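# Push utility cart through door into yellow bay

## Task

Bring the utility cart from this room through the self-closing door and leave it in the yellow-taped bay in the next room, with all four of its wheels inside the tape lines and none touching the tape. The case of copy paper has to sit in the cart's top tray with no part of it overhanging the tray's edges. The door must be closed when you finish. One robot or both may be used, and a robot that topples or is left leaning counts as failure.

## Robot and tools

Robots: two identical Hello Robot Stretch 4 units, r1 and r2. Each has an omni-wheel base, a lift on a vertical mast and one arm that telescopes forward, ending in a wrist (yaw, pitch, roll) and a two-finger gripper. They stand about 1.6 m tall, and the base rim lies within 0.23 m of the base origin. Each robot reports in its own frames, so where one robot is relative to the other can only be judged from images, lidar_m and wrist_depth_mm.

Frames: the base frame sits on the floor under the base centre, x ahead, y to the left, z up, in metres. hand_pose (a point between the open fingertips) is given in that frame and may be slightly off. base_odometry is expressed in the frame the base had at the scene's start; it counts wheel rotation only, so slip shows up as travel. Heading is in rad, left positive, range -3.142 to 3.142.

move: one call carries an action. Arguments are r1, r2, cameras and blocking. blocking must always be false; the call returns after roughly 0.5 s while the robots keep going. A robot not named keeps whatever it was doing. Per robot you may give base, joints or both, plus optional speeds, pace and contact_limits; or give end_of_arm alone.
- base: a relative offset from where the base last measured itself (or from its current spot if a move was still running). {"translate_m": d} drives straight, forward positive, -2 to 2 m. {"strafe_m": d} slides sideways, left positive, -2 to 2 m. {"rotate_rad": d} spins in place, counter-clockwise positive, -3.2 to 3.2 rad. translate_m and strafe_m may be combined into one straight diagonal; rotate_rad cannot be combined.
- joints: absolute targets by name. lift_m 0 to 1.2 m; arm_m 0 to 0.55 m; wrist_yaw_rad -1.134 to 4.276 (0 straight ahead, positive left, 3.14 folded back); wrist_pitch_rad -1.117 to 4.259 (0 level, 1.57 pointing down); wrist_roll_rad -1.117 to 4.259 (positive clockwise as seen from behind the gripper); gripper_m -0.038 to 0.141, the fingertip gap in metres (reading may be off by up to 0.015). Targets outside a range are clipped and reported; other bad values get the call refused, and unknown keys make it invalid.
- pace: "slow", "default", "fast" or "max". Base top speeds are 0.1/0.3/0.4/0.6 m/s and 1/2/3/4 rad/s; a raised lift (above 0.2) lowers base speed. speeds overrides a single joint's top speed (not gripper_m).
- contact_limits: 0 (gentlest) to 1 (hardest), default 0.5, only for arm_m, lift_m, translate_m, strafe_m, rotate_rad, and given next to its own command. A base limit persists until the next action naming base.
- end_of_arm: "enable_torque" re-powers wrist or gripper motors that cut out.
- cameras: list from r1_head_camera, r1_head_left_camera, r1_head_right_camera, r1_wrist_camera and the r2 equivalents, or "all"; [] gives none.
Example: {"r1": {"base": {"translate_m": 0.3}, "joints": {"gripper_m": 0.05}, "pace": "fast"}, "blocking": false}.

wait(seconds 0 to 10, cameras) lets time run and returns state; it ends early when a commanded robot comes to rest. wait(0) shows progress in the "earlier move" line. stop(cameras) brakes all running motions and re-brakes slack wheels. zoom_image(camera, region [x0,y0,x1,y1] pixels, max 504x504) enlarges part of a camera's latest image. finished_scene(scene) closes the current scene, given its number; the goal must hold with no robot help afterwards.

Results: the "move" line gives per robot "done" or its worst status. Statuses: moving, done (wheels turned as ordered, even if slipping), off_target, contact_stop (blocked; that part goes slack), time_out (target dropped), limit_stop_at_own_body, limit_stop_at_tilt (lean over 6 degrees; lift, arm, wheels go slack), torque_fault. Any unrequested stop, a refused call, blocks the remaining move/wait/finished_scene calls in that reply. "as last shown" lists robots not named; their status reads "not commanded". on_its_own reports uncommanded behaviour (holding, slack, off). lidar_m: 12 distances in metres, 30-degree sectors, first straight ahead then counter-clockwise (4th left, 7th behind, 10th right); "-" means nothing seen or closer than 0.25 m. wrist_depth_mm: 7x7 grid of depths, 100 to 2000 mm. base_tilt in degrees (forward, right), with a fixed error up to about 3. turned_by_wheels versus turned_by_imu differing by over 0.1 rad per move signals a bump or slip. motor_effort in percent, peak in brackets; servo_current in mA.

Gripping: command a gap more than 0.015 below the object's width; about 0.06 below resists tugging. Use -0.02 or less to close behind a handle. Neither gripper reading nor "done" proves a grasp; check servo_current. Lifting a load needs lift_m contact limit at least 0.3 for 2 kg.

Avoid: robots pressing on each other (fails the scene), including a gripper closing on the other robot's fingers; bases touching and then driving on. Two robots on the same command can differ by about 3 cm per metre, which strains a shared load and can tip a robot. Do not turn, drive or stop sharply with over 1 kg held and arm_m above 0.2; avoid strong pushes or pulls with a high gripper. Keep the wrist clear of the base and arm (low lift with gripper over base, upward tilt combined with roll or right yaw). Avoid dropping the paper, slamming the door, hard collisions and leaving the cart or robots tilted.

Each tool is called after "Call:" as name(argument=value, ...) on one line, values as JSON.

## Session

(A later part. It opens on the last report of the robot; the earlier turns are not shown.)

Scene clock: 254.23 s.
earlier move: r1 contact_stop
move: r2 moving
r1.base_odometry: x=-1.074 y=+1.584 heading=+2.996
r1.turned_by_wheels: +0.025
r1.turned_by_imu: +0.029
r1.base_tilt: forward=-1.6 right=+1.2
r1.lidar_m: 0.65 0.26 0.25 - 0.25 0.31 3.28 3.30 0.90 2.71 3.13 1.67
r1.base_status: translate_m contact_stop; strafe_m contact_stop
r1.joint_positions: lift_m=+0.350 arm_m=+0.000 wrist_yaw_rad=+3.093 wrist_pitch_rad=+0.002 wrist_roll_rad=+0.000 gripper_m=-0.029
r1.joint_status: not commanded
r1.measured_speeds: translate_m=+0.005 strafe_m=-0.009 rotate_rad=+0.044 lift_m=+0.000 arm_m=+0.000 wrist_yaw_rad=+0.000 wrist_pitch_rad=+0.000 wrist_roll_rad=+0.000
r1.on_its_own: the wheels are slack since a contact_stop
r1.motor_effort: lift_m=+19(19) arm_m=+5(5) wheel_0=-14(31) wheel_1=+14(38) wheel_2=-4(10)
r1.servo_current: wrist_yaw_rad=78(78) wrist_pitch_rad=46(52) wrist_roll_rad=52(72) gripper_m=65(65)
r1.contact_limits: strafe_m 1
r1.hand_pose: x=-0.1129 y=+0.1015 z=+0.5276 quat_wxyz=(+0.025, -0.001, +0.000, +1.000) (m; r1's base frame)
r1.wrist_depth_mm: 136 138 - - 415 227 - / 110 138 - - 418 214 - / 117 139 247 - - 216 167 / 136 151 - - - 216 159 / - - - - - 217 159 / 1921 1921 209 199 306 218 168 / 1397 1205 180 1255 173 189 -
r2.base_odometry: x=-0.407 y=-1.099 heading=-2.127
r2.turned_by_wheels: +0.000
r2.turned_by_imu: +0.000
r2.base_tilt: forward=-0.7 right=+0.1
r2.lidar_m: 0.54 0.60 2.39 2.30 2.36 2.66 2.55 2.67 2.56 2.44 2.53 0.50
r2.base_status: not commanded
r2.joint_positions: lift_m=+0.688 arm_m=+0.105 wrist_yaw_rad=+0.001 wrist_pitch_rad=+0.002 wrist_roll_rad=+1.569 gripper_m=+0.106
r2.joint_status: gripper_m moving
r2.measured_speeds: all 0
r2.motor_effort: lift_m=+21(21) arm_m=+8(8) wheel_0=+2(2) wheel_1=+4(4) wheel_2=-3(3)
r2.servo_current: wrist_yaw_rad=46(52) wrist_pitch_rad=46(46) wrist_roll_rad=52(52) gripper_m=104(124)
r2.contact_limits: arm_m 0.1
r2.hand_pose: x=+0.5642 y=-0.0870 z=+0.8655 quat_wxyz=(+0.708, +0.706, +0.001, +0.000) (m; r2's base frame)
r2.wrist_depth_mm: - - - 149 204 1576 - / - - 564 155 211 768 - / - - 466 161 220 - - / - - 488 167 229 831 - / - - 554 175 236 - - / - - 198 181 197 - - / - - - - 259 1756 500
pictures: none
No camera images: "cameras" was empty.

Call:
move(blocking=false, r1={"base":{"translate_m":0.15},"pace":"slow","contact_limits":{"translate_m":1.0}}, cameras=["r1_head_left_camera","r1_head_right_camera","r2_head_camera","r2_wrist_camera"])

Call:
wait(seconds=3, cameras=["r1_head_left_camera","r1_head_right_camera","r2_head_camera","r2_wrist_camera"])

Scene clock: 259.13 s.
earlier move: r2 done
move: r1 moving
r1.base_odometry: x=-0.932 y=+1.766 heading=-3.070
r1.turned_by_wheels: +0.218
r1.turned_by_imu: +0.196
r1.base_tilt: forward=-1.6 right=+1.3
r1.lidar_m: 0.25 0.25 0.25 0.25 0.50 3.20 3.30 0.66 0.91 2.51 3.27 0.40
r1.base_status: translate_m moving
r1.joint_positions: lift_m=+0.350 arm_m=+0.000 wrist_yaw_rad=+3.093 wrist_pitch_rad=+0.002 wrist_roll_rad=+0.000 gripper_m=-0.029
r1.joint_status: not commanded
r1.measured_speeds: translate_m=-0.027 strafe_m=+0.110 rotate_rad=-0.005 lift_m=+0.000 arm_m=+0.000 wrist_yaw_rad=+0.000 wrist_pitch_rad=+0.000 wrist_roll_rad=+0.000
r1.motor_effort: lift_m=+19(19) arm_m=+5(5) wheel_0=-13(16) wheel_1=+18(19) wheel_2=-11(12)
r1.servo_current: wrist_yaw_rad=52(65) wrist_pitch_rad=39(46) wrist_roll_rad=59(65) gripper_m=59(65)
r1.contact_limits: translate_m 1
r1.hand_pose: x=-0.1129 y=+0.1015 z=+0.5276 quat_wxyz=(+0.025, -0.001, +0.000, +1.000) (m; r1's base frame)
r1.wrist_depth_mm: - 137 - - - - - / - 137 - - - - - / 110 137 196 - - - - / 123 138 - - - - - / 707 - - - - - - / 732 1921 208 200 1808 1808 1808 / 732 1229 180 1308 173 1336 1229
r2.base_odometry: x=-0.407 y=-1.099 heading=-2.127
r2.turned_by_wheels: +0.000
r2.turned_by_imu: +0.001
r2.base_tilt: forward=-0.7 right=+0.1
r2.lidar_m: 0.53 0.61 2.44 2.30 2.35 2.69 2.57 2.64 2.56 2.44 2.54 0.51
r2.base_status: not commanded
r2.joint_positions: lift_m=+0.688 arm_m=+0.105 wrist_yaw_rad=+0.001 wrist_pitch_rad=+0.003 wrist_roll_rad=+1.569 gripper_m=-0.029
r2.joint_status: all done
r2.measured_speeds: all 0
r2.motor_effort: lift_m=+21(21) arm_m=+4(4) wheel_0=+2(2) wheel_1=+4(4) wheel_2=-2(2)
r2.servo_current: wrist_yaw_rad=46(46) wrist_pitch_rad=39(46) wrist_roll_rad=39(65) gripper_m=111(117)
r2.contact_limits: arm_m 0.1
r2.hand_pose: x=+0.5644 y=-0.0870 z=+0.8652 quat_wxyz=(+0.708, +0.706, +0.001, +0.000) (m; r2's base frame)
r2.wrist_depth_mm: - - - 138 193 1366 - / - - 535 143 200 759 - / - 473 442 150 209 - - / - 1983 484 156 218 - - / - - 574 163 227 - - / - - 187 170 179 - - / - - - - - 1576 504
pictures: r1_head_left_camera, r1_head_right_camera, r2_head_camera, r2_wrist_camera
Images, in order (width x height): r1_head_left_camera 420x672, r1_head_right_camera 420x672, r2_head_camera 420x560, r2_wrist_camera 616x392.

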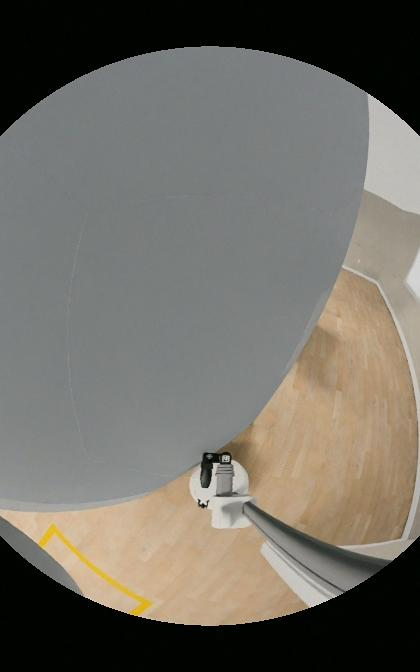

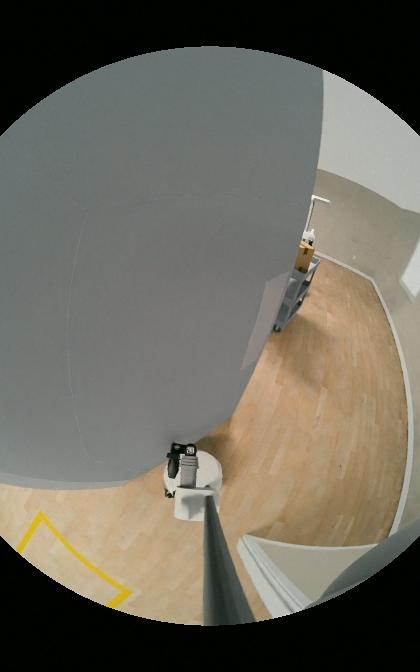

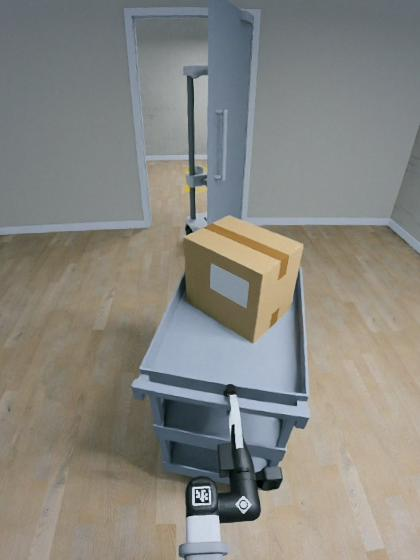

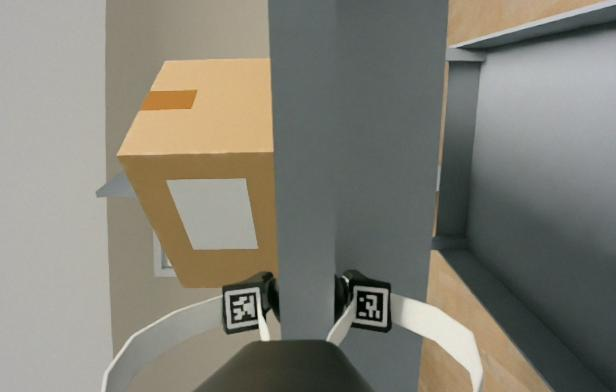

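Scene clock: 262.13 s.
earlier move: r1 moving
r1.base_odometry: x=-1.093 y=+1.579 heading=-3.069
r1.turned_by_wheels: +0.001
r1.turned_by_imu: -0.098
r1.base_tilt: forward=-1.6 right=+1.3
r1.lidar_m: 0.42 0.25 0.25 0.25 0.25 0.41 3.37 0.88 1.05 2.68 3.27 1.60
r1.base_status: translate_m moving
r1.joint_positions: lift_m=+0.350 arm_m=+0.000 wrist_yaw_rad=+3.093 wrist_pitch_rad=+0.002 wrist_roll_rad=+0.000 gripper_m=-0.029
r1.joint_status: not commanded
r1.measured_speeds: translate_m=+0.002 strafe_m=+0.000 rotate_rad=+0.000 lift_m=+0.000 arm_m=+0.000 wrist_yaw_rad=+0.000 wrist_pitch_rad=+0.000 wrist_roll_rad=+0.000
r1.motor_effort: lift_m=+19(19) arm_m=+5(5) wheel_0=+1(33) wheel_1=+12(36) wheel_2=-4(22)
r1.servo_current: wrist_yaw_rad=65(65) wrist_pitch_rad=46(52) wrist_roll_rad=46(72) gripper_m=65(72)
r1.contact_limits: translate_m 1
r1.hand_pose: x=-0.1130 y=+0.1014 z=+0.5276 quat_wxyz=(+0.024, -0.001, +0.000, +1.000) (m; r1's base frame)
r1.wrist_depth_mm: - 138 - - - 340 204 / - 138 - - - 343 207 / 113 138 230 - - 349 208 / 132 147 - - - 351 210 / - - - - - 351 211 / 1983 1863 208 200 1863 353 209 / 1397 1205 180 1281 173 277 209
r2.base_odometry: x=-0.407 y=-1.099 heading=-2.127
r2.turned_by_wheels: +0.000
r2.turned_by_imu: +0.000
r2.base_tilt: forward=-0.6 right=+0.1
r2.lidar_m: 0.52 0.60 2.41 2.30 2.36 2.68 2.55 2.67 2.56 2.44 2.54 0.51
r2.base_status: not commanded
r2.joint_positions: lift_m=+0.688 arm_m=+0.105 wrist_yaw_rad=+0.001 wrist_pitch_rad=+0.003 wrist_roll_rad=+1.569 gripper_m=-0.029
r2.joint_status: all done
r2.measured_speeds: all 0
r2.motor_effort: lift_m=+21(21) arm_m=+4(4) wheel_0=+2(2) wheel_1=+4(4) wheel_2=-2(2)
r2.servo_current: wrist_yaw_rad=46(59) wrist_pitch_rad=33(52) wrist_roll_rad=52(65) gripper_m=111(117)
r2.contact_limits: arm_m 0.1
r2.hand_pose: x=+0.5644 y=-0.0870 z=+0.8652 quat_wxyz=(+0.708, +0.706, +0.001, +0.000) (m; r2's base frame)
r2.wrist_depth_mm: - - - 138 193 1366 - / - - 535 142 200 759 - / - 480 445 150 208 - - / - - 477 156 218 - - / - - 574 163 228 - - / - - 186 170 179 - - / - - - - - 1576 508
wait: 3.00 s; no rest
pictures: r1_head_left_camera, r1_head_right_camera, r2_head_camera, r2_wrist_camera
Images, in order (width x height): r1_head_left_camera 420x672, r1_head_right_camera 420x672, r2_head_camera 420x560, r2_wrist_camera 616x392.

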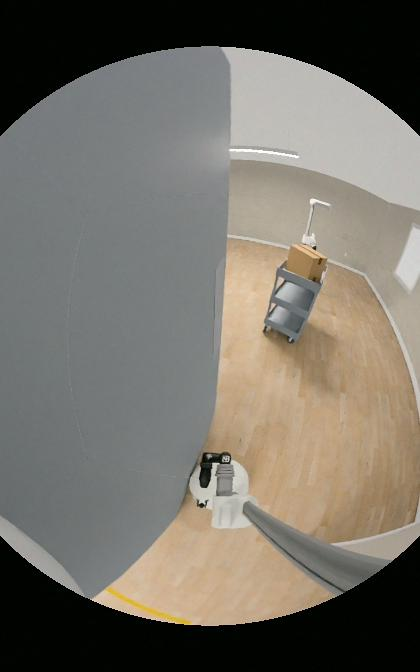

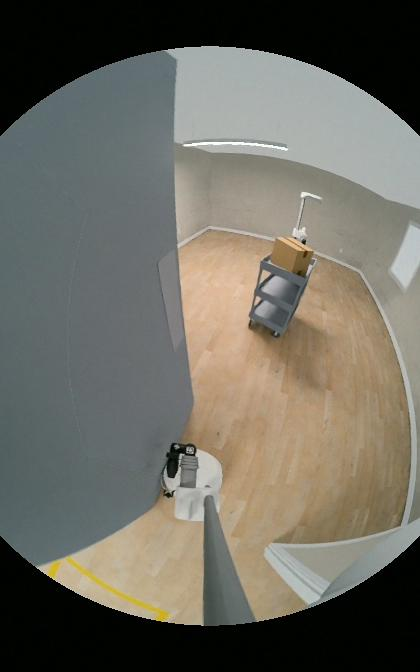

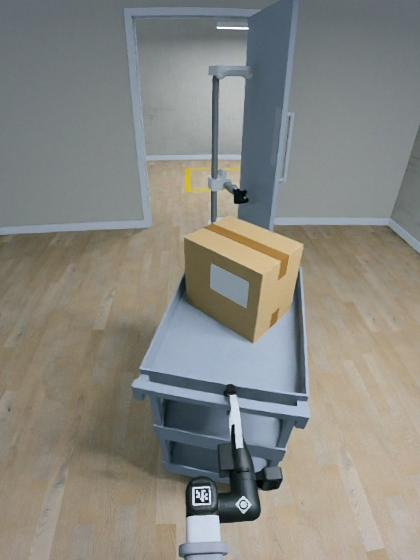

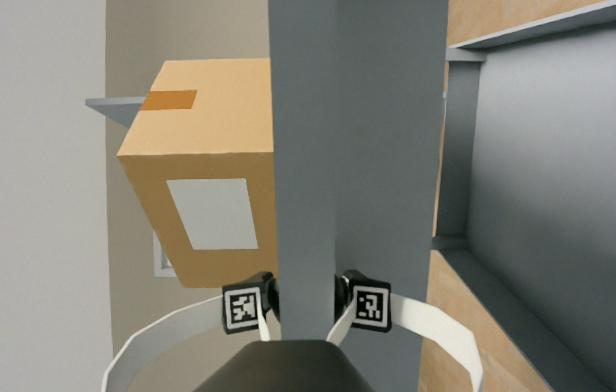

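Call:
move(blocking=false, r1={"base":{"rotate_rad":-0.28},"contact_limits":{"rotate_rad":1.0}}, cameras=[])

Call:
wait(seconds=2, cameras=[])

Call:
move(blocking=false, r1={"base":{"translate_m":0.25,"strafe_m":0.08},"pace":"slow","contact_limits":{"translate_m":1.0}}, cameras=[])

Call:
wait(seconds=5, cameras=["r1_head_left_camera","r1_head_right_camera","r2_head_camera"])

Scene clock: 287.67 s.
earlier move: r1 done
move: r1 moving
r1.base_odometry: x=-1.093 y=+1.579 heading=+2.995
r1.turned_by_wheels: -0.220
r1.turned_by_imu: -0.221
r1.base_tilt: forward=-1.6 right=+1.3
r1.lidar_m: 1.64 0.26 0.25 - 0.25 0.29 3.36 3.47 0.90 2.66 2.90 1.62
r1.base_status: rotate_rad moving
r1.joint_positions: lift_m=+0.350 arm_m=+0.000 wrist_yaw_rad=+3.093 wrist_pitch_rad=+0.002 wrist_roll_rad=+0.000 gripper_m=-0.029
r1.joint_status: not commanded
r1.measured_speeds: translate_m=+0.000 strafe_m=+0.000 rotate_rad=-0.523 lift_m=+0.000 arm_m=+0.000 wrist_yaw_rad=+0.000 wrist_pitch_rad=+0.000 wrist_roll_rad=+0.000
r1.motor_effort: lift_m=+19(19) arm_m=+5(5) wheel_0=-1(7) wheel_1=+11(16) wheel_2=-1(4)
r1.servo_current: wrist_yaw_rad=46(59) wrist_pitch_rad=33(46) wrist_roll_rad=39(65) gripper_m=65(65)
r1.contact_limits: rotate_rad 1
r1.hand_pose: x=-0.1130 y=+0.1014 z=+0.5276 quat_wxyz=(+0.024, -0.001, +0.000, +1.000) (m; r1's base frame)
r1.wrist_depth_mm: - 137 - - 439 236 - / - 138 - - 445 222 - / 113 138 229 - 452 224 164 / 132 146 - - 459 226 164 / - - - - 462 225 164 / 1921 1921 209 200 320 225 164 / 1366 1205 180 1281 173 196 -
r2: as last shown
r2.base_tilt: forward=-0.6 right=+0.0
r2.lidar_m: 0.51 0.60 2.44 2.30 2.33 2.69 2.55 2.66 2.57 2.43 2.51 0.50
r2.motor_effort: lift_m=+21(21) arm_m=+3(4) wheel_0=+2(2) wheel_1=+4(4) wheel_2=-1(2)
r2.servo_current: wrist_yaw_rad=46(46) wrist_pitch_rad=39(46) wrist_roll_rad=52(52) gripper_m=111(117)
r2.contact_limits: arm_m 0.1
r2.wrist_depth_mm: - - - 138 193 1336 - / - - 530 143 200 759 - / - 477 445 150 209 - - / - - 480 156 216 - - / - - 569 163 228 - - / - - 186 169 180 - - / - - - - - 1576 508
pictures: none
No camera images: "cameras" was empty.

Scene clock: 288.20 s.
earlier move: r1 done
r1.base_odometry: x=-1.093 y=+1.579 heading=+2.935
r1.turned_by_wheels: -0.060
r1.turned_by_imu: -0.060
r1.base_tilt: forward=-1.6 right=+1.3
r1.lidar_m: 1.61 0.27 0.25 - 0.25 0.27 3.35 3.55 0.91 2.29 2.85 1.63
r1.base_status: done
r1.joint_positions: lift_m=+0.350 arm_m=+0.000 wrist_yaw_rad=+3.093 wrist_pitch_rad=+0.002 wrist_roll_rad=+0.000 gripper_m=-0.029
r1.joint_status: not commanded
r1.measured_speeds: all 0
r1.motor_effort: lift_m=+19(19) arm_m=+4(5) wheel_0=-2(7) wheel_1=+10(16) wheel_2=+1(4)
r1.servo_current: wrist_yaw_rad=52(65) wrist_pitch_rad=46(46) wrist_roll_rad=33(65) gripper_m=59(65)
r1.contact_limits: rotate_rad 1
r1.hand_pose: x=-0.1130 y=+0.1014 z=+0.5276 quat_wxyz=(+0.024, -0.001, +0.000, +1.000) (m; r1's base frame)
r1.wrist_depth_mm: 136 138 - - 366 218 - / - 138 - - 364 208 - / 114 138 235 - 370 208 165 / 129 148 - - 377 209 - / - - - - 375 209 166 / 1921 1921 209 200 281 209 166 / 1366 1229 180 1281 173 185 -
r2.base_odometry: x=-0.407 y=-1.099 heading=-2.127
r2.turned_by_wheels: +0.000
r2.turned_by_imu: +0.000
r2.base_tilt: forward=-0.7 right=+0.1
r2.lidar_m: 0.51 0.61 2.43 2.30 2.37 2.68 2.57 2.61 2.55 2.45 2.55 0.50
r2.base_status: not commanded
r2.joint_positions: lift_m=+0.688 arm_m=+0.105 wrist_yaw_rad=+0.001 wrist_pitch_rad=+0.003 wrist_roll_rad=+1.569 gripper_m=-0.029
r2.joint_status: not commanded
r2.measured_speeds: all 0
r2.motor_effort: lift_m=+21(21) arm_m=+4(4) wheel_0=+2(2) wheel_1=+4(4) wheel_2=-2(2)
r2.servo_current: wrist_yaw_rad=39(59) wrist_pitch_rad=39(46) wrist_roll_rad=46(59) gripper_m=111(117)
r2.contact_limits: arm_m 0.1
r2.hand_pose: x=+0.5644 y=-0.0870 z=+0.8652 quat_wxyz=(+0.708, +0.706, +0.001, +0.000) (m; r2's base frame)
r2.wrist_depth_mm: - - - 138 193 1336 - / - - 530 142 200 759 - / - 480 442 149 209 - - / - - 480 156 219 - - / - - 574 163 227 - - / - - 186 169 179 - - / - - - - - 1618 508
wait: 0.53 of 2 s (r1 has come to rest)
pictures: none
No camera images: "cameras" was empty.

Scene clock: 288.70 s.
move: r1 moving
r1.base_odometry: x=-1.106 y=+1.578 heading=+2.936
r1.turned_by_wheels: +0.001
r1.turned_by_imu: +0.001
r1.base_tilt: forward=-1.6 right=+1.3
r1.lidar_m: 1.61 0.28 0.25 - 0.25 0.26 3.40 3.54 0.92 2.37 2.83 1.61
r1.base_status: translate_m moving; strafe_m moving
r1.joint_positions: lift_m=+0.350 arm_m=+0.000 wrist_yaw_rad=+3.093 wrist_pitch_rad=+0.002 wrist_roll_rad=+0.000 gripper_m=-0.029
r1.joint_status: not commanded
r1.measured_speeds: translate_m=+0.049 strafe_m=+0.016 rotate_rad=+0.001 lift_m=+0.000 arm_m=+0.000 wrist_yaw_rad=+0.000 wrist_pitch_rad=+0.000 wrist_roll_rad=+0.000
r1.motor_effort: lift_m=+19(19) arm_m=+5(5) wheel_0=-2(4) wheel_1=+16(18) wheel_2=-8(8)
r1.servo_current: wrist_yaw_rad=59(65) wrist_pitch_rad=39(46) wrist_roll_rad=52(59) gripper_m=59(72)
r1.contact_limits: translate_m 1
r1.hand_pose: x=-0.1130 y=+0.1014 z=+0.5276 quat_wxyz=(+0.024, -0.001, +0.000, +1.000) (m; r1's base frame)
r1.wrist_depth_mm: 136 138 - - 359 205 - / - 138 - - 359 206 - / 114 138 235 - 366 206 164 / 129 148 - - 368 208 - / - - - - 370 208 166 / 1863 1921 208 199 278 208 165 / 1366 1205 180 1281 175 184 -
r2: as last shown
r2.lidar_m: 0.51 0.58 2.41 2.30 2.35 2.66 2.55 2.67 2.54 2.44 2.50 0.50
r2.servo_current: wrist_yaw_rad=46(59) wrist_pitch_rad=46(46) wrist_roll_rad=39(59) gripper_m=111(117)
r2.contact_limits: arm_m 0.1
r2.wrist_depth_mm: - - - 138 193 1366 - / - - 535 143 200 759 - / - 477 445 149 208 - - / - - 480 156 218 - - / - - 569 163 227 - - / - - 187 169 179 - - / - - - - - 1576 508
pictures: none
No camera images: "cameras" was empty.

Scene clock: 293.70 s.
earlier move: r1 contact_stop
r1.base_odometry: x=-1.342 y=+1.588 heading=+2.958
r1.turned_by_wheels: +0.021
r1.turned_by_imu: +0.029
r1.base_tilt: forward=-1.6 right=+1.3
r1.lidar_m: 1.41 0.29 0.25 - 0.25 0.25 3.83 1.12 1.08 2.73 2.90 1.39
r1.base_status: translate_m contact_stop; strafe_m contact_stop
r1.joint_positions: lift_m=+0.350 arm_m=+0.000 wrist_yaw_rad=+3.093 wrist_pitch_rad=+0.002 wrist_roll_rad=+0.000 gripper_m=-0.029
r1.joint_status: not commanded
r1.measured_speeds: translate_m=+0.000 strafe_m=-0.015 rotate_rad=+0.002 lift_m=+0.000 arm_m=+0.000 wrist_yaw_rad=+0.000 wrist_pitch_rad=+0.000 wrist_roll_rad=+0.000
r1.on_its_own: the wheels are slack since a contact_stop
r1.motor_effort: lift_m=+19(19) arm_m=+4(5) wheel_0=-1(16) wheel_1=+1(38) wheel_2=+0(8)
r1.servo_current: wrist_yaw_rad=39(72) wrist_pitch_rad=46(52) wrist_roll_rad=52(72) gripper_m=65(72)
r1.contact_limits: translate_m 1
r1.hand_pose: x=-0.1130 y=+0.1014 z=+0.5276 quat_wxyz=(+0.024, -0.001, +0.000, +1.000) (m; r1's base frame)
r1.wrist_depth_mm: - 138 - - 325 205 - / 111 139 - - 327 196 - / 115 139 262 - 332 198 - / 136 153 - - 332 198 - / - - - - 336 199 160 / 1983 1921 209 200 259 199 - / 1366 1182 180 559 260 177 -
r2.base_odometry: x=-0.407 y=-1.099 heading=-2.127
r2.turned_by_wheels: +0.000
r2.turned_by_imu: +0.001
r2.base_tilt: forward=-0.7 right=+0.1
r2.lidar_m: 0.52 0.58 2.41 2.30 2.37 2.70 2.55 2.66 2.55 2.44 2.54 0.51
r2.base_status: not commanded
r2.joint_positions: lift_m=+0.688 arm_m=+0.105 wrist_yaw_rad=+0.001 wrist_pitch_rad=+0.003 wrist_roll_rad=+1.569 gripper_m=-0.029
r2.joint_status: not commanded
r2.measured_speeds: all 0
r2.motor_effort: lift_m=+21(21) arm_m=+4(4) wheel_0=+2(2) wheel_1=+4(4) wheel_2=-2(2)
r2.servo_current: wrist_yaw_rad=52(65) wrist_pitch_rad=46(52) wrist_roll_rad=52(65) gripper_m=117(117)
r2.contact_limits: arm_m 0.1
r2.hand_pose: x=+0.5644 y=-0.0870 z=+0.8652 quat_wxyz=(+0.708, +0.706, +0.001, +0.000) (m; r2's base frame)
r2.wrist_depth_mm: - - - 138 192 1366 - / - - 535 142 200 759 - / - 477 445 150 209 - - / - - 480 156 218 - - / - - 569 163 227 - - / - - 186 169 180 - - / - - - - - 1661 508
wait: 5.00 s; no rest
pictures: r1_head_left_camera, r1_head_right_camera, r2_head_camera
Images, in order (width x height): r1_head_left_camera 420x672, r1_head_right_camera 420x672, r2_head_camera 420x560.

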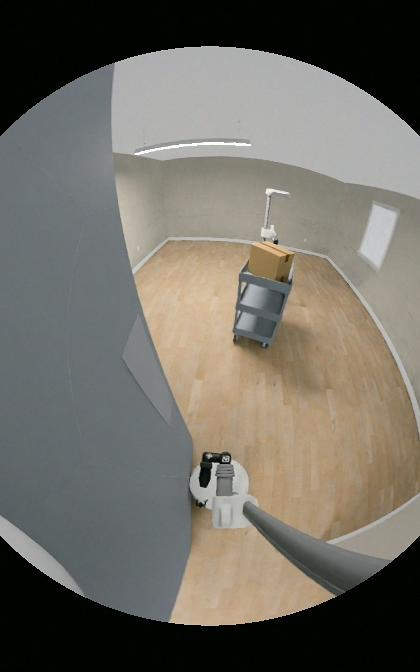

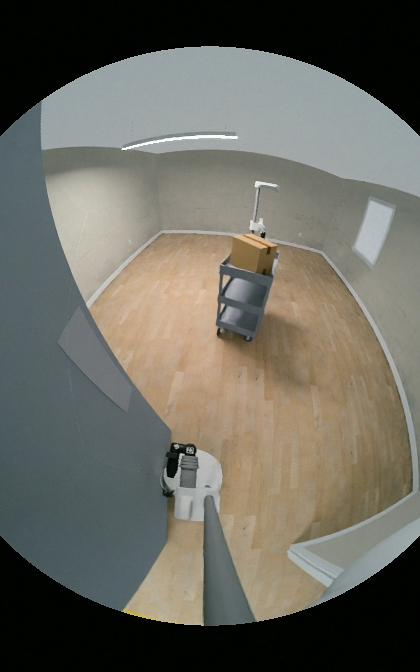

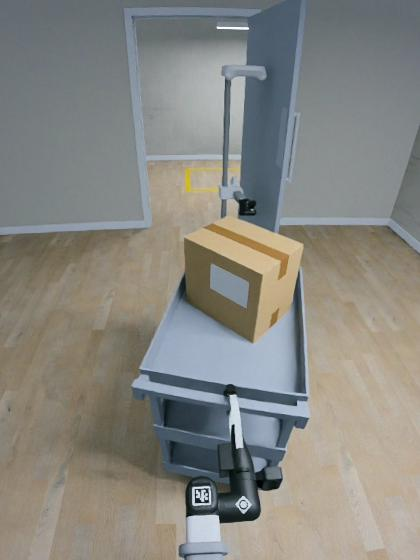

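Call:
move(blocking=false, r1={"base":{"strafe_m":0.02},"pace":"slow","contact_limits":{"strafe_m":1.0}}, r2={"joints":{"gripper_m":0.12}}, cameras=["r2_head_camera"])

Call:
wait(seconds=1, cameras=["r1_head_left_camera","r2_wrist_camera"])

Scene clock: 332.20 s.
earlier move: r1 contact_stop
move: r1 moving; r2 moving
r1.base_odometry: x=-1.333 y=+1.627 heading=+2.968
r1.turned_by_wheels: +0.010
r1.turned_by_imu: +0.009
r1.base_tilt: forward=-1.6 right=+1.2
r1.lidar_m: 1.39 0.25 0.25 - 0.25 0.29 3.81 1.07 1.06 2.69 2.89 1.37
r1.base_status: earlier translate_m contact_stop (by the wheels' count: +0.243 of +0.250); earlier strafe_m contact_stop (by the wheels' count: -0.011 of +0.080); strafe_m moving
r1.joint_positions: lift_m=+0.350 arm_m=+0.000 wrist_yaw_rad=+3.093 wrist_pitch_rad=+0.002 wrist_roll_rad=+0.000 gripper_m=-0.029
r1.joint_status: not commanded
r1.measured_speeds: translate_m=+0.000 strafe_m=+0.044 rotate_rad=+0.002 lift_m=+0.000 arm_m=+0.000 wrist_yaw_rad=+0.000 wrist_pitch_rad=+0.000 wrist_roll_rad=+0.000
r1.motor_effort: lift_m=+19(19) arm_m=+5(5) wheel_0=-13(16) wheel_1=+7(11) wheel_2=+0(1)
r1.servo_current: wrist_yaw_rad=46(72) wrist_pitch_rad=39(46) wrist_roll_rad=52(59) gripper_m=59(65)
r1.contact_limits: strafe_m 1
r1.hand_pose: x=-0.1130 y=+0.1014 z=+0.5276 quat_wxyz=(+0.024, -0.001, +0.000, +1.000) (m; r1's base frame)
r1.wrist_depth_mm: - 138 - - 379 219 - / 111 139 - - 343 207 - / 115 139 263 - 389 208 - / 136 153 - - 394 211 - / - - - - 397 210 165 / 1863 1921 210 200 287 211 164 / 1366 1229 179 1281 286 185 -
r2.base_odometry: x=-0.407 y=-1.099 heading=-2.127
r2.turned_by_wheels: +0.000
r2.turned_by_imu: +0.001
r2.base_tilt: forward=-0.7 right=+0.1
r2.lidar_m: 0.53 0.59 2.43 2.30 2.36 2.70 2.55 2.65 2.56 2.43 2.54 0.50
r2.base_status: not commanded
r2.joint_positions: lift_m=+0.688 arm_m=+0.105 wrist_yaw_rad=+0.001 wrist_pitch_rad=+0.003 wrist_roll_rad=+1.569 gripper_m=-0.003
r2.joint_status: gripper_m moving
r2.measured_speeds: translate_m=+0.000 strafe_m=+0.000 rotate_rad=+0.000 lift_m=+0.000 arm_m=+0.000 wrist_yaw_rad=+0.000 wrist_pitch_rad=+0.014 wrist_roll_rad=+0.000
r2.motor_effort: lift_m=+21(21) arm_m=+4(4) wheel_0=+2(2) wheel_1=+4(4) wheel_2=-1(2)
r2.servo_current: wrist_yaw_rad=46(59) wrist_pitch_rad=46(46) wrist_roll_rad=52(59) gripper_m=65(143)
r2.contact_limits: arm_m 0.1
r2.hand_pose: x=+0.5644 y=-0.0870 z=+0.8650 quat_wxyz=(+0.708, +0.706, +0.002, -0.001) (m; r2's base frame)
r2.wrist_depth_mm: - - - 139 194 1464 - / - - 535 145 202 - - / - 469 452 150 211 - - / - - 480 157 218 820 - / - - 574 166 229 - - / - - 188 172 181 - - / - - - - - 1708 492
pictures: r2_head_camera
Images, in order (width x height): r2_head_camera 420x560.

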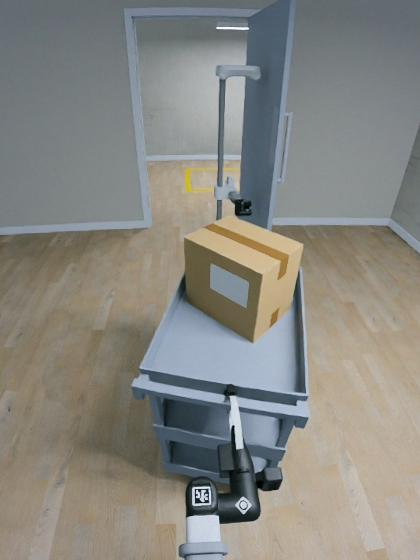

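Scene clock: 332.80 s.
earlier move: r1 done; r2 moving
r1.base_odometry: x=-1.334 y=+1.620 heading=+2.968
r1.turned_by_wheels: +0.000
r1.turned_by_imu: +0.000
r1.base_tilt: forward=-1.6 right=+1.3
r1.lidar_m: 1.38 0.26 0.25 - 0.25 0.28 3.84 1.05 1.05 2.70 2.91 1.37
r1.base_status: done
r1.joint_positions: lift_m=+0.350 arm_m=+0.000 wrist_yaw_rad=+3.093 wrist_pitch_rad=+0.002 wrist_roll_rad=+0.000 gripper_m=-0.029
r1.joint_status: not commanded
r1.measured_speeds: all 0
r1.motor_effort: lift_m=+19(19) arm_m=+4(5) wheel_0=-9(16) wheel_1=+6(11) wheel_2=+0(1)
r1.servo_current: wrist_yaw_rad=52(72) wrist_pitch_rad=39(52) wrist_roll_rad=52(72) gripper_m=59(65)
r1.contact_limits: strafe_m 1
r1.hand_pose: x=-0.1130 y=+0.1014 z=+0.5276 quat_wxyz=(+0.024, -0.001, +0.000, +1.000) (m; r1's base frame)
r1.wrist_depth_mm: - 138 - - 368 204 - / 111 139 - - 336 204 - / 115 139 263 - 377 207 - / 136 153 - - 382 207 - / - - - - 384 209 164 / 1921 1921 210 199 282 208 163 / 1397 1255 179 741 173 183 -
r2.base_odometry: x=-0.407 y=-1.099 heading=-2.127
r2.turned_by_wheels: +0.000
r2.turned_by_imu: +0.000
r2.base_tilt: forward=-0.7 right=+0.1
r2.lidar_m: 0.55 0.58 2.43 2.29 2.36 2.69 2.55 2.65 2.55 2.45 2.53 0.50
r2.base_status: not commanded
r2.joint_positions: lift_m=+0.688 arm_m=+0.105 wrist_yaw_rad=+0.000 wrist_pitch_rad=+0.004 wrist_roll_rad=+1.569 gripper_m=+0.065
r2.joint_status: gripper_m moving
r2.measured_speeds: all 0
r2.motor_effort: lift_m=+21(21) arm_m=+4(4) wheel_0=+2(2) wheel_1=+4(4) wheel_2=-1(2)
r2.servo_current: wrist_yaw_rad=52(59) wrist_pitch_rad=39(52) wrist_roll_rad=46(65) gripper_m=117(143)
r2.contact_limits: arm_m 0.1
r2.hand_pose: x=+0.5643 y=-0.0874 z=+0.8649 quat_wxyz=(+0.708, +0.706, +0.001, -0.001) (m; r2's base frame)
r2.wrist_depth_mm: - - - 153 208 1537 - / - - 564 158 216 - - / - 508 469 165 224 820 - / - - 484 229 232 - - / - - 580 179 240 - - / - - 195 182 191 - - / - - - - - 1708 496
wait: 0.60 of 1 s (r1 has come to rest)
pictures: r1_head_left_camera, r2_wrist_camera
Images, in order (width x height): r1_head_left_camera 420x672, r2_wrist_camera 616x392.

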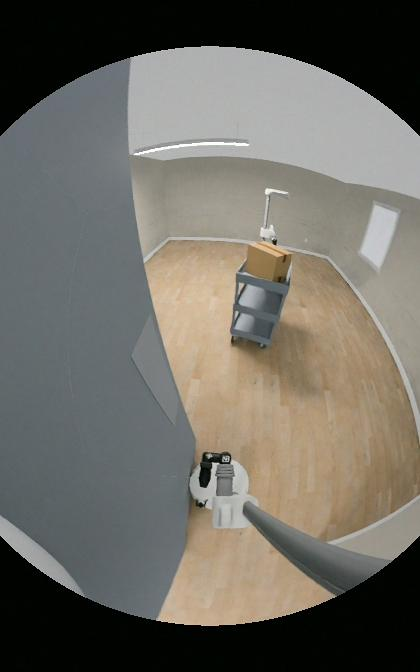

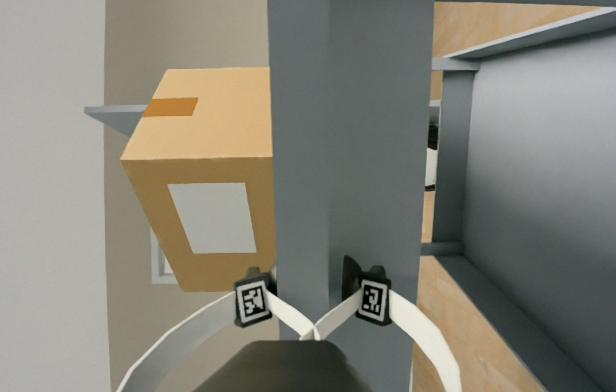

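Call:
move(blocking=false, r2={"base":{"translate_m":-0.25},"joints":{"arm_m":0.0}}, cameras=[])

Call:
wait(seconds=3, cameras=["r2_wrist_camera"])

Call:
move(blocking=false, r2={"base":{"strafe_m":-1.4},"joints":{"wrist_roll_rad":0,"lift_m":0.85}}, cameras=[])

Call:
wait(seconds=7, cameras=["r1_head_left_camera","r2_head_camera","r2_head_left_camera","r2_wrist_camera"])

Scene clock: 342.00 s.
earlier move: r2 done
move: r2 moving
r1: as last shown
r1.lidar_m: 1.38 0.28 0.25 - 0.25 0.28 3.86 1.05 1.07 2.69 2.89 1.36
r1.motor_effort: lift_m=+19(19) arm_m=+4(5) wheel_0=-8(9) wheel_1=+6(6) wheel_2=+0(0)
r1.servo_current: wrist_yaw_rad=39(59) wrist_pitch_rad=39(46) wrist_roll_rad=65(65) gripper_m=65(65)
r1.contact_limits: strafe_m 1
r1.wrist_depth_mm: - 138 - - 370 204 - / 111 138 - - 338 204 - / 115 139 260 - 377 208 - / 136 153 - - 379 208 - / - - - - 384 208 164 / 1863 1863 209 200 283 208 163 / 1397 1229 180 750 172 183 -
r2.base_odometry: x=-0.390 y=-1.073 heading=-2.128
r2.turned_by_wheels: +0.000
r2.turned_by_imu: +0.000
r2.base_tilt: forward=-0.7 right=+0.1
r2.lidar_m: 0.54 0.66 2.42 2.27 2.39 2.65 2.54 2.62 2.54 2.44 2.55 0.55
r2.base_status: translate_m moving
r2.joint_positions: lift_m=+0.688 arm_m=+0.055 wrist_yaw_rad=+0.000 wrist_pitch_rad=+0.002 wrist_roll_rad=+1.569 gripper_m=+0.120
r2.joint_status: arm_m moving; the others done
r2.measured_speeds: translate_m=-0.120 strafe_m=-0.002 rotate_rad=+0.001 lift_m=+0.000 arm_m=-0.195 wrist_yaw_rad=+0.000 wrist_pitch_rad=+0.000 wrist_roll_rad=+0.000
r2.motor_effort: lift_m=+18(21) arm_m=-9(11) wheel_0=-7(12) wheel_1=-7(8) wheel_2=+11(12)
r2.servo_current: wrist_yaw_rad=46(65) wrist_pitch_rad=39(46) wrist_roll_rad=39(52) gripper_m=52(59)
r2.hand_pose: x=+0.5138 y=-0.0874 z=+0.8656 quat_wxyz=(+0.708, +0.706, +0.001, -0.001) (m; r2's base frame)
r2.wrist_depth_mm: - - - 223 270 273 274 / - - 654 273 281 842 - / - - 539 233 290 878 - / - - 569 243 300 - - / - - 668 310 310 - - / - - 198 259 200 - - / - - - - - 1756 508
pictures: none
No camera images: "cameras" was empty.

Scene clock: 343.80 s.
earlier move: r2 done
r1.base_odometry: x=-1.334 y=+1.620 heading=+2.968
r1.turned_by_wheels: +0.000
r1.turned_by_imu: +0.000
r1.base_tilt: forward=-1.6 right=+1.3
r1.lidar_m: 1.39 0.25 0.25 - 0.25 0.29 3.83 1.04 1.05 2.69 2.91 1.38
r1.base_status: not commanded
r1.joint_positions: lift_m=+0.350 arm_m=+0.000 wrist_yaw_rad=+3.093 wrist_pitch_rad=+0.002 wrist_roll_rad=+0.000 gripper_m=-0.029
r1.joint_status: not commanded
r1.measured_speeds: all 0
r1.motor_effort: lift_m=+19(19) arm_m=+5(5) wheel_0=-9(9) wheel_1=+6(6) wheel_2=+0(0)
r1.servo_current: wrist_yaw_rad=59(78) wrist_pitch_rad=39(52) wrist_roll_rad=33(65) gripper_m=65(65)
r1.contact_limits: strafe_m 1
r1.hand_pose: x=-0.1130 y=+0.1014 z=+0.5276 quat_wxyz=(+0.024, -0.001, +0.000, +1.000) (m; r1's base frame)
r1.wrist_depth_mm: - 138 - - 370 203 - / 111 139 - - 336 205 - / 115 138 262 - 377 207 - / 136 152 - - 379 208 - / - - - - 379 207 164 / 1808 1921 209 200 285 208 163 / 1366 1229 180 750 173 183 -
r2.base_odometry: x=-0.275 y=-0.887 heading=-2.128
r2.turned_by_wheels: +0.000
r2.turned_by_imu: +0.000
r2.base_tilt: forward=-0.7 right=+0.1
r2.lidar_m: 0.74 3.35 2.42 2.28 2.35 2.44 2.30 2.37 2.57 2.44 2.52 0.76
r2.base_status: done
r2.joint_positions: lift_m=+0.688 arm_m=+0.000 wrist_yaw_rad=+0.000 wrist_pitch_rad=+0.002 wrist_roll_rad=+1.569 gripper_m=+0.120
r2.joint_status: all done
r2.measured_speeds: all 0
r2.motor_effort: lift_m=+18(21) arm_m=-7(11) wheel_0=-1(12) wheel_1=-4(9) wheel_2=+3(13)
r2.servo_current: wrist_yaw_rad=39(65) wrist_pitch_rad=39(52) wrist_roll_rad=39(59) gripper_m=52(59)
r2.hand_pose: x=+0.4595 y=-0.0874 z=+0.8656 quat_wxyz=(+0.708, +0.706, +0.001, -0.001) (m; r2's base frame)
r2.wrist_depth_mm: - - - - - 1708 1182 / - - - - - 1618 1118 / - - 931 569 - 559 559 / - - 891 580 - 585 585 / - - - 615 - 609 - / - - 198 621 192 621 1205 / - - - - - 1708 1118
wait: 1.80 of 3 s (r2 has come to rest)
pictures: r2_wrist_camera
Images, in order (width x height): r2_wrist_camera 616x392.

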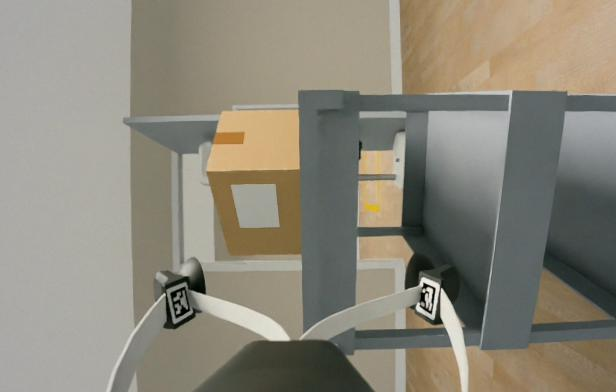

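Scene clock: 344.30 s.
move: r2 moving
r1: as last shown
r1.lidar_m: 1.38 0.28 0.25 - 0.25 0.29 3.83 1.05 1.05 2.70 2.88 1.36
r1.motor_effort: lift_m=+19(19) arm_m=+5(5) wheel_0=-8(9) wheel_1=+6(6) wheel_2=+0(0)
r1.servo_current: wrist_yaw_rad=26(78) wrist_pitch_rad=46(52) wrist_roll_rad=46(59) gripper_m=65(65)
r1.contact_limits: strafe_m 1
r1.wrist_depth_mm: - 138 - - 370 204 - / 111 138 - - 336 205 - / 115 139 263 - 379 207 - / 136 152 - - 382 207 - / - - - - 384 208 164 / 1863 1983 210 200 285 208 164 / 1366 1205 180 750 173 183 -
r2.base_odometry: x=-0.305 y=-0.868 heading=-2.128
r2.turned_by_wheels: +0.000
r2.turned_by_imu: +0.000
r2.base_tilt: forward=-0.7 right=+0.1
r2.lidar_m: 0.74 3.38 2.47 2.31 2.38 2.42 2.30 2.41 2.53 2.42 2.50 0.75
r2.base_status: strafe_m moving
r2.joint_positions: lift_m=+0.726 arm_m=+0.000 wrist_yaw_rad=+0.000 wrist_pitch_rad=+0.002 wrist_roll_rad=+0.981 gripper_m=+0.120
r2.joint_status: lift_m moving; wrist_roll_rad moving
r2.measured_speeds: translate_m=+0.001 strafe_m=-0.140 rotate_rad=-0.005 lift_m=+0.146 arm_m=+0.000 wrist_yaw_rad=+0.000 wrist_pitch_rad=+0.000 wrist_roll_rad=-1.820
r2.motor_effort: lift_m=+23(24) arm_m=-7(7) wheel_0=+12(14) wheel_1=-10(11) wheel_2=+1(2)
r2.servo_current: wrist_yaw_rad=46(59) wrist_pitch_rad=46(46) wrist_roll_rad=85(104) gripper_m=52(52)
r2.hand_pose: x=+0.4595 y=-0.0874 z=+0.9032 quat_wxyz=(+0.882, +0.471, +0.001, -0.001) (m; r2's base frame)
r2.wrist_depth_mm: - - - - - - - / - - - - - - 1921 / - - - 866 931 - 1661 / - - - 842 559 1756 1464 / - - - 878 591 - 559 / - - 199 609 192 580 564 / - - - - - 603 -
pictures: none
No camera images: "cameras" was empty.

Scene clock: 349.80 s.
earlier move: r2 done
r1.base_odometry: x=-1.334 y=+1.620 heading=+2.968
r1.turned_by_wheels: +0.000
r1.turned_by_imu: +0.000
r1.base_tilt: forward=-1.6 right=+1.3
r1.lidar_m: 1.38 0.27 0.25 - 0.25 0.27 3.83 1.06 1.05 2.68 2.88 1.38
r1.base_status: not commanded
r1.joint_positions: lift_m=+0.350 arm_m=+0.000 wrist_yaw_rad=+3.093 wrist_pitch_rad=+0.002 wrist_roll_rad=+0.000 gripper_m=-0.029
r1.joint_status: not commanded
r1.measured_speeds: all 0
r1.motor_effort: lift_m=+19(19) arm_m=+5(5) wheel_0=-9(10) wheel_1=+6(6) wheel_2=+0(0)
r1.servo_current: wrist_yaw_rad=65(78) wrist_pitch_rad=39(52) wrist_roll_rad=26(72) gripper_m=65(72)
r1.contact_limits: strafe_m 1
r1.hand_pose: x=-0.1130 y=+0.1014 z=+0.5276 quat_wxyz=(+0.024, -0.001, +0.000, +1.000) (m; r1's base frame)
r1.wrist_depth_mm: - 138 - - 370 204 - / 111 138 - - 338 206 - / 115 139 262 - 379 206 - / 136 152 - - 382 208 - / - - - - 384 208 163 / 1921 1921 208 200 283 208 163 / 1366 1229 179 741 173 183 -
r2.base_odometry: x=-1.463 y=-0.147 heading=-2.127
r2.turned_by_wheels: +0.000
r2.turned_by_imu: +0.001
r2.base_tilt: forward=-0.7 right=+0.1
r2.lidar_m: 3.27 1.46 1.33 3.69 3.29 2.38 2.28 1.54 1.10 1.03 1.09 1.49
r2.base_status: done
r2.joint_positions: lift_m=+0.850 arm_m=+0.000 wrist_yaw_rad=+0.000 wrist_pitch_rad=+0.002 wrist_roll_rad=+0.002 gripper_m=+0.120
r2.joint_status: all done
r2.measured_speeds: all 0
r2.motor_effort: lift_m=+21(24) arm_m=-7(7) wheel_0=+3(14) wheel_1=+0(12) wheel_2=+0(2)
r2.servo_current: wrist_yaw_rad=46(59) wrist_pitch_rad=39(46) wrist_roll_rad=39(124) gripper_m=52(59)
r2.hand_pose: x=+0.4595 y=-0.0874 z=+1.0273 quat_wxyz=(+1.000, +0.001, +0.001, +0.000) (m; r2's base frame)
r2.wrist_depth_mm: - - - - - - - / - - - - - - - / - - - - - - - / - - - - - - - / - - - - - - - / - - 201 - 198 - - / - - - - - - -
wait: 5.50 of 7 s (r2 has come to rest)
pictures: r1_head_left_camera, r2_head_camera, r2_head_left_camera, r2_wrist_camera
Images, in order (width x height): r1_head_left_camera 420x672, r2_head_camera 420x560, r2_head_left_camera 420x672, r2_wrist_camera 616x392.

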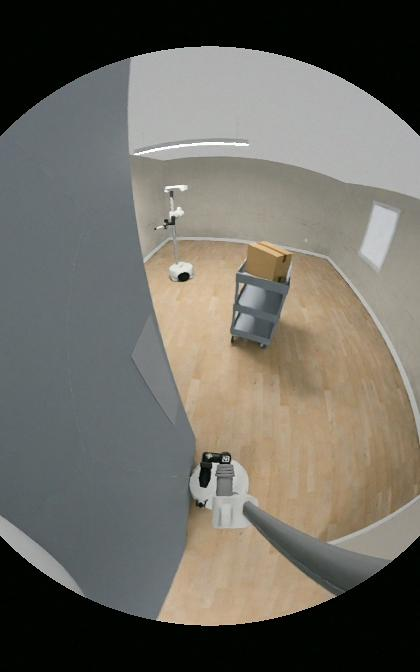

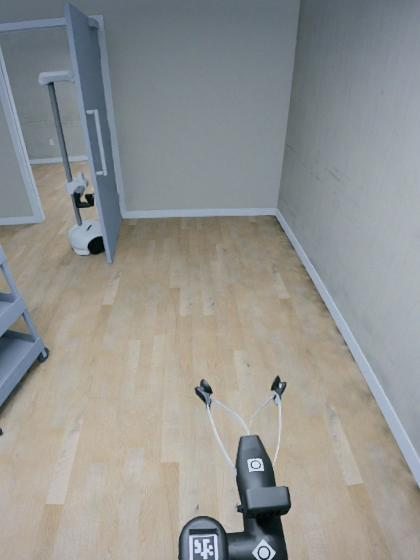

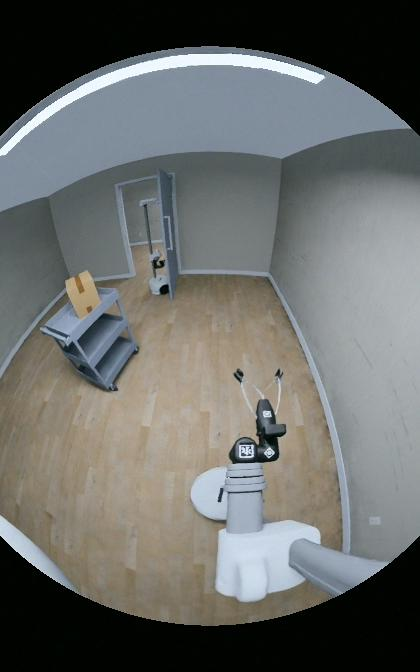

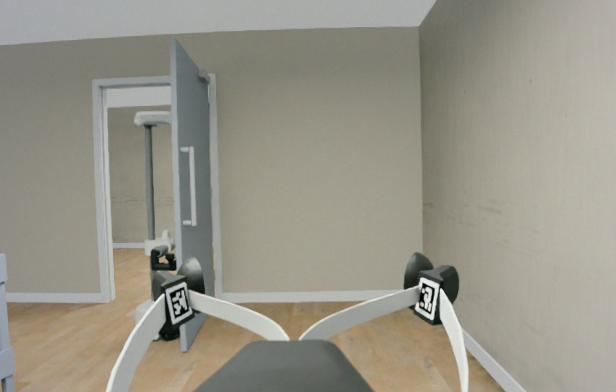

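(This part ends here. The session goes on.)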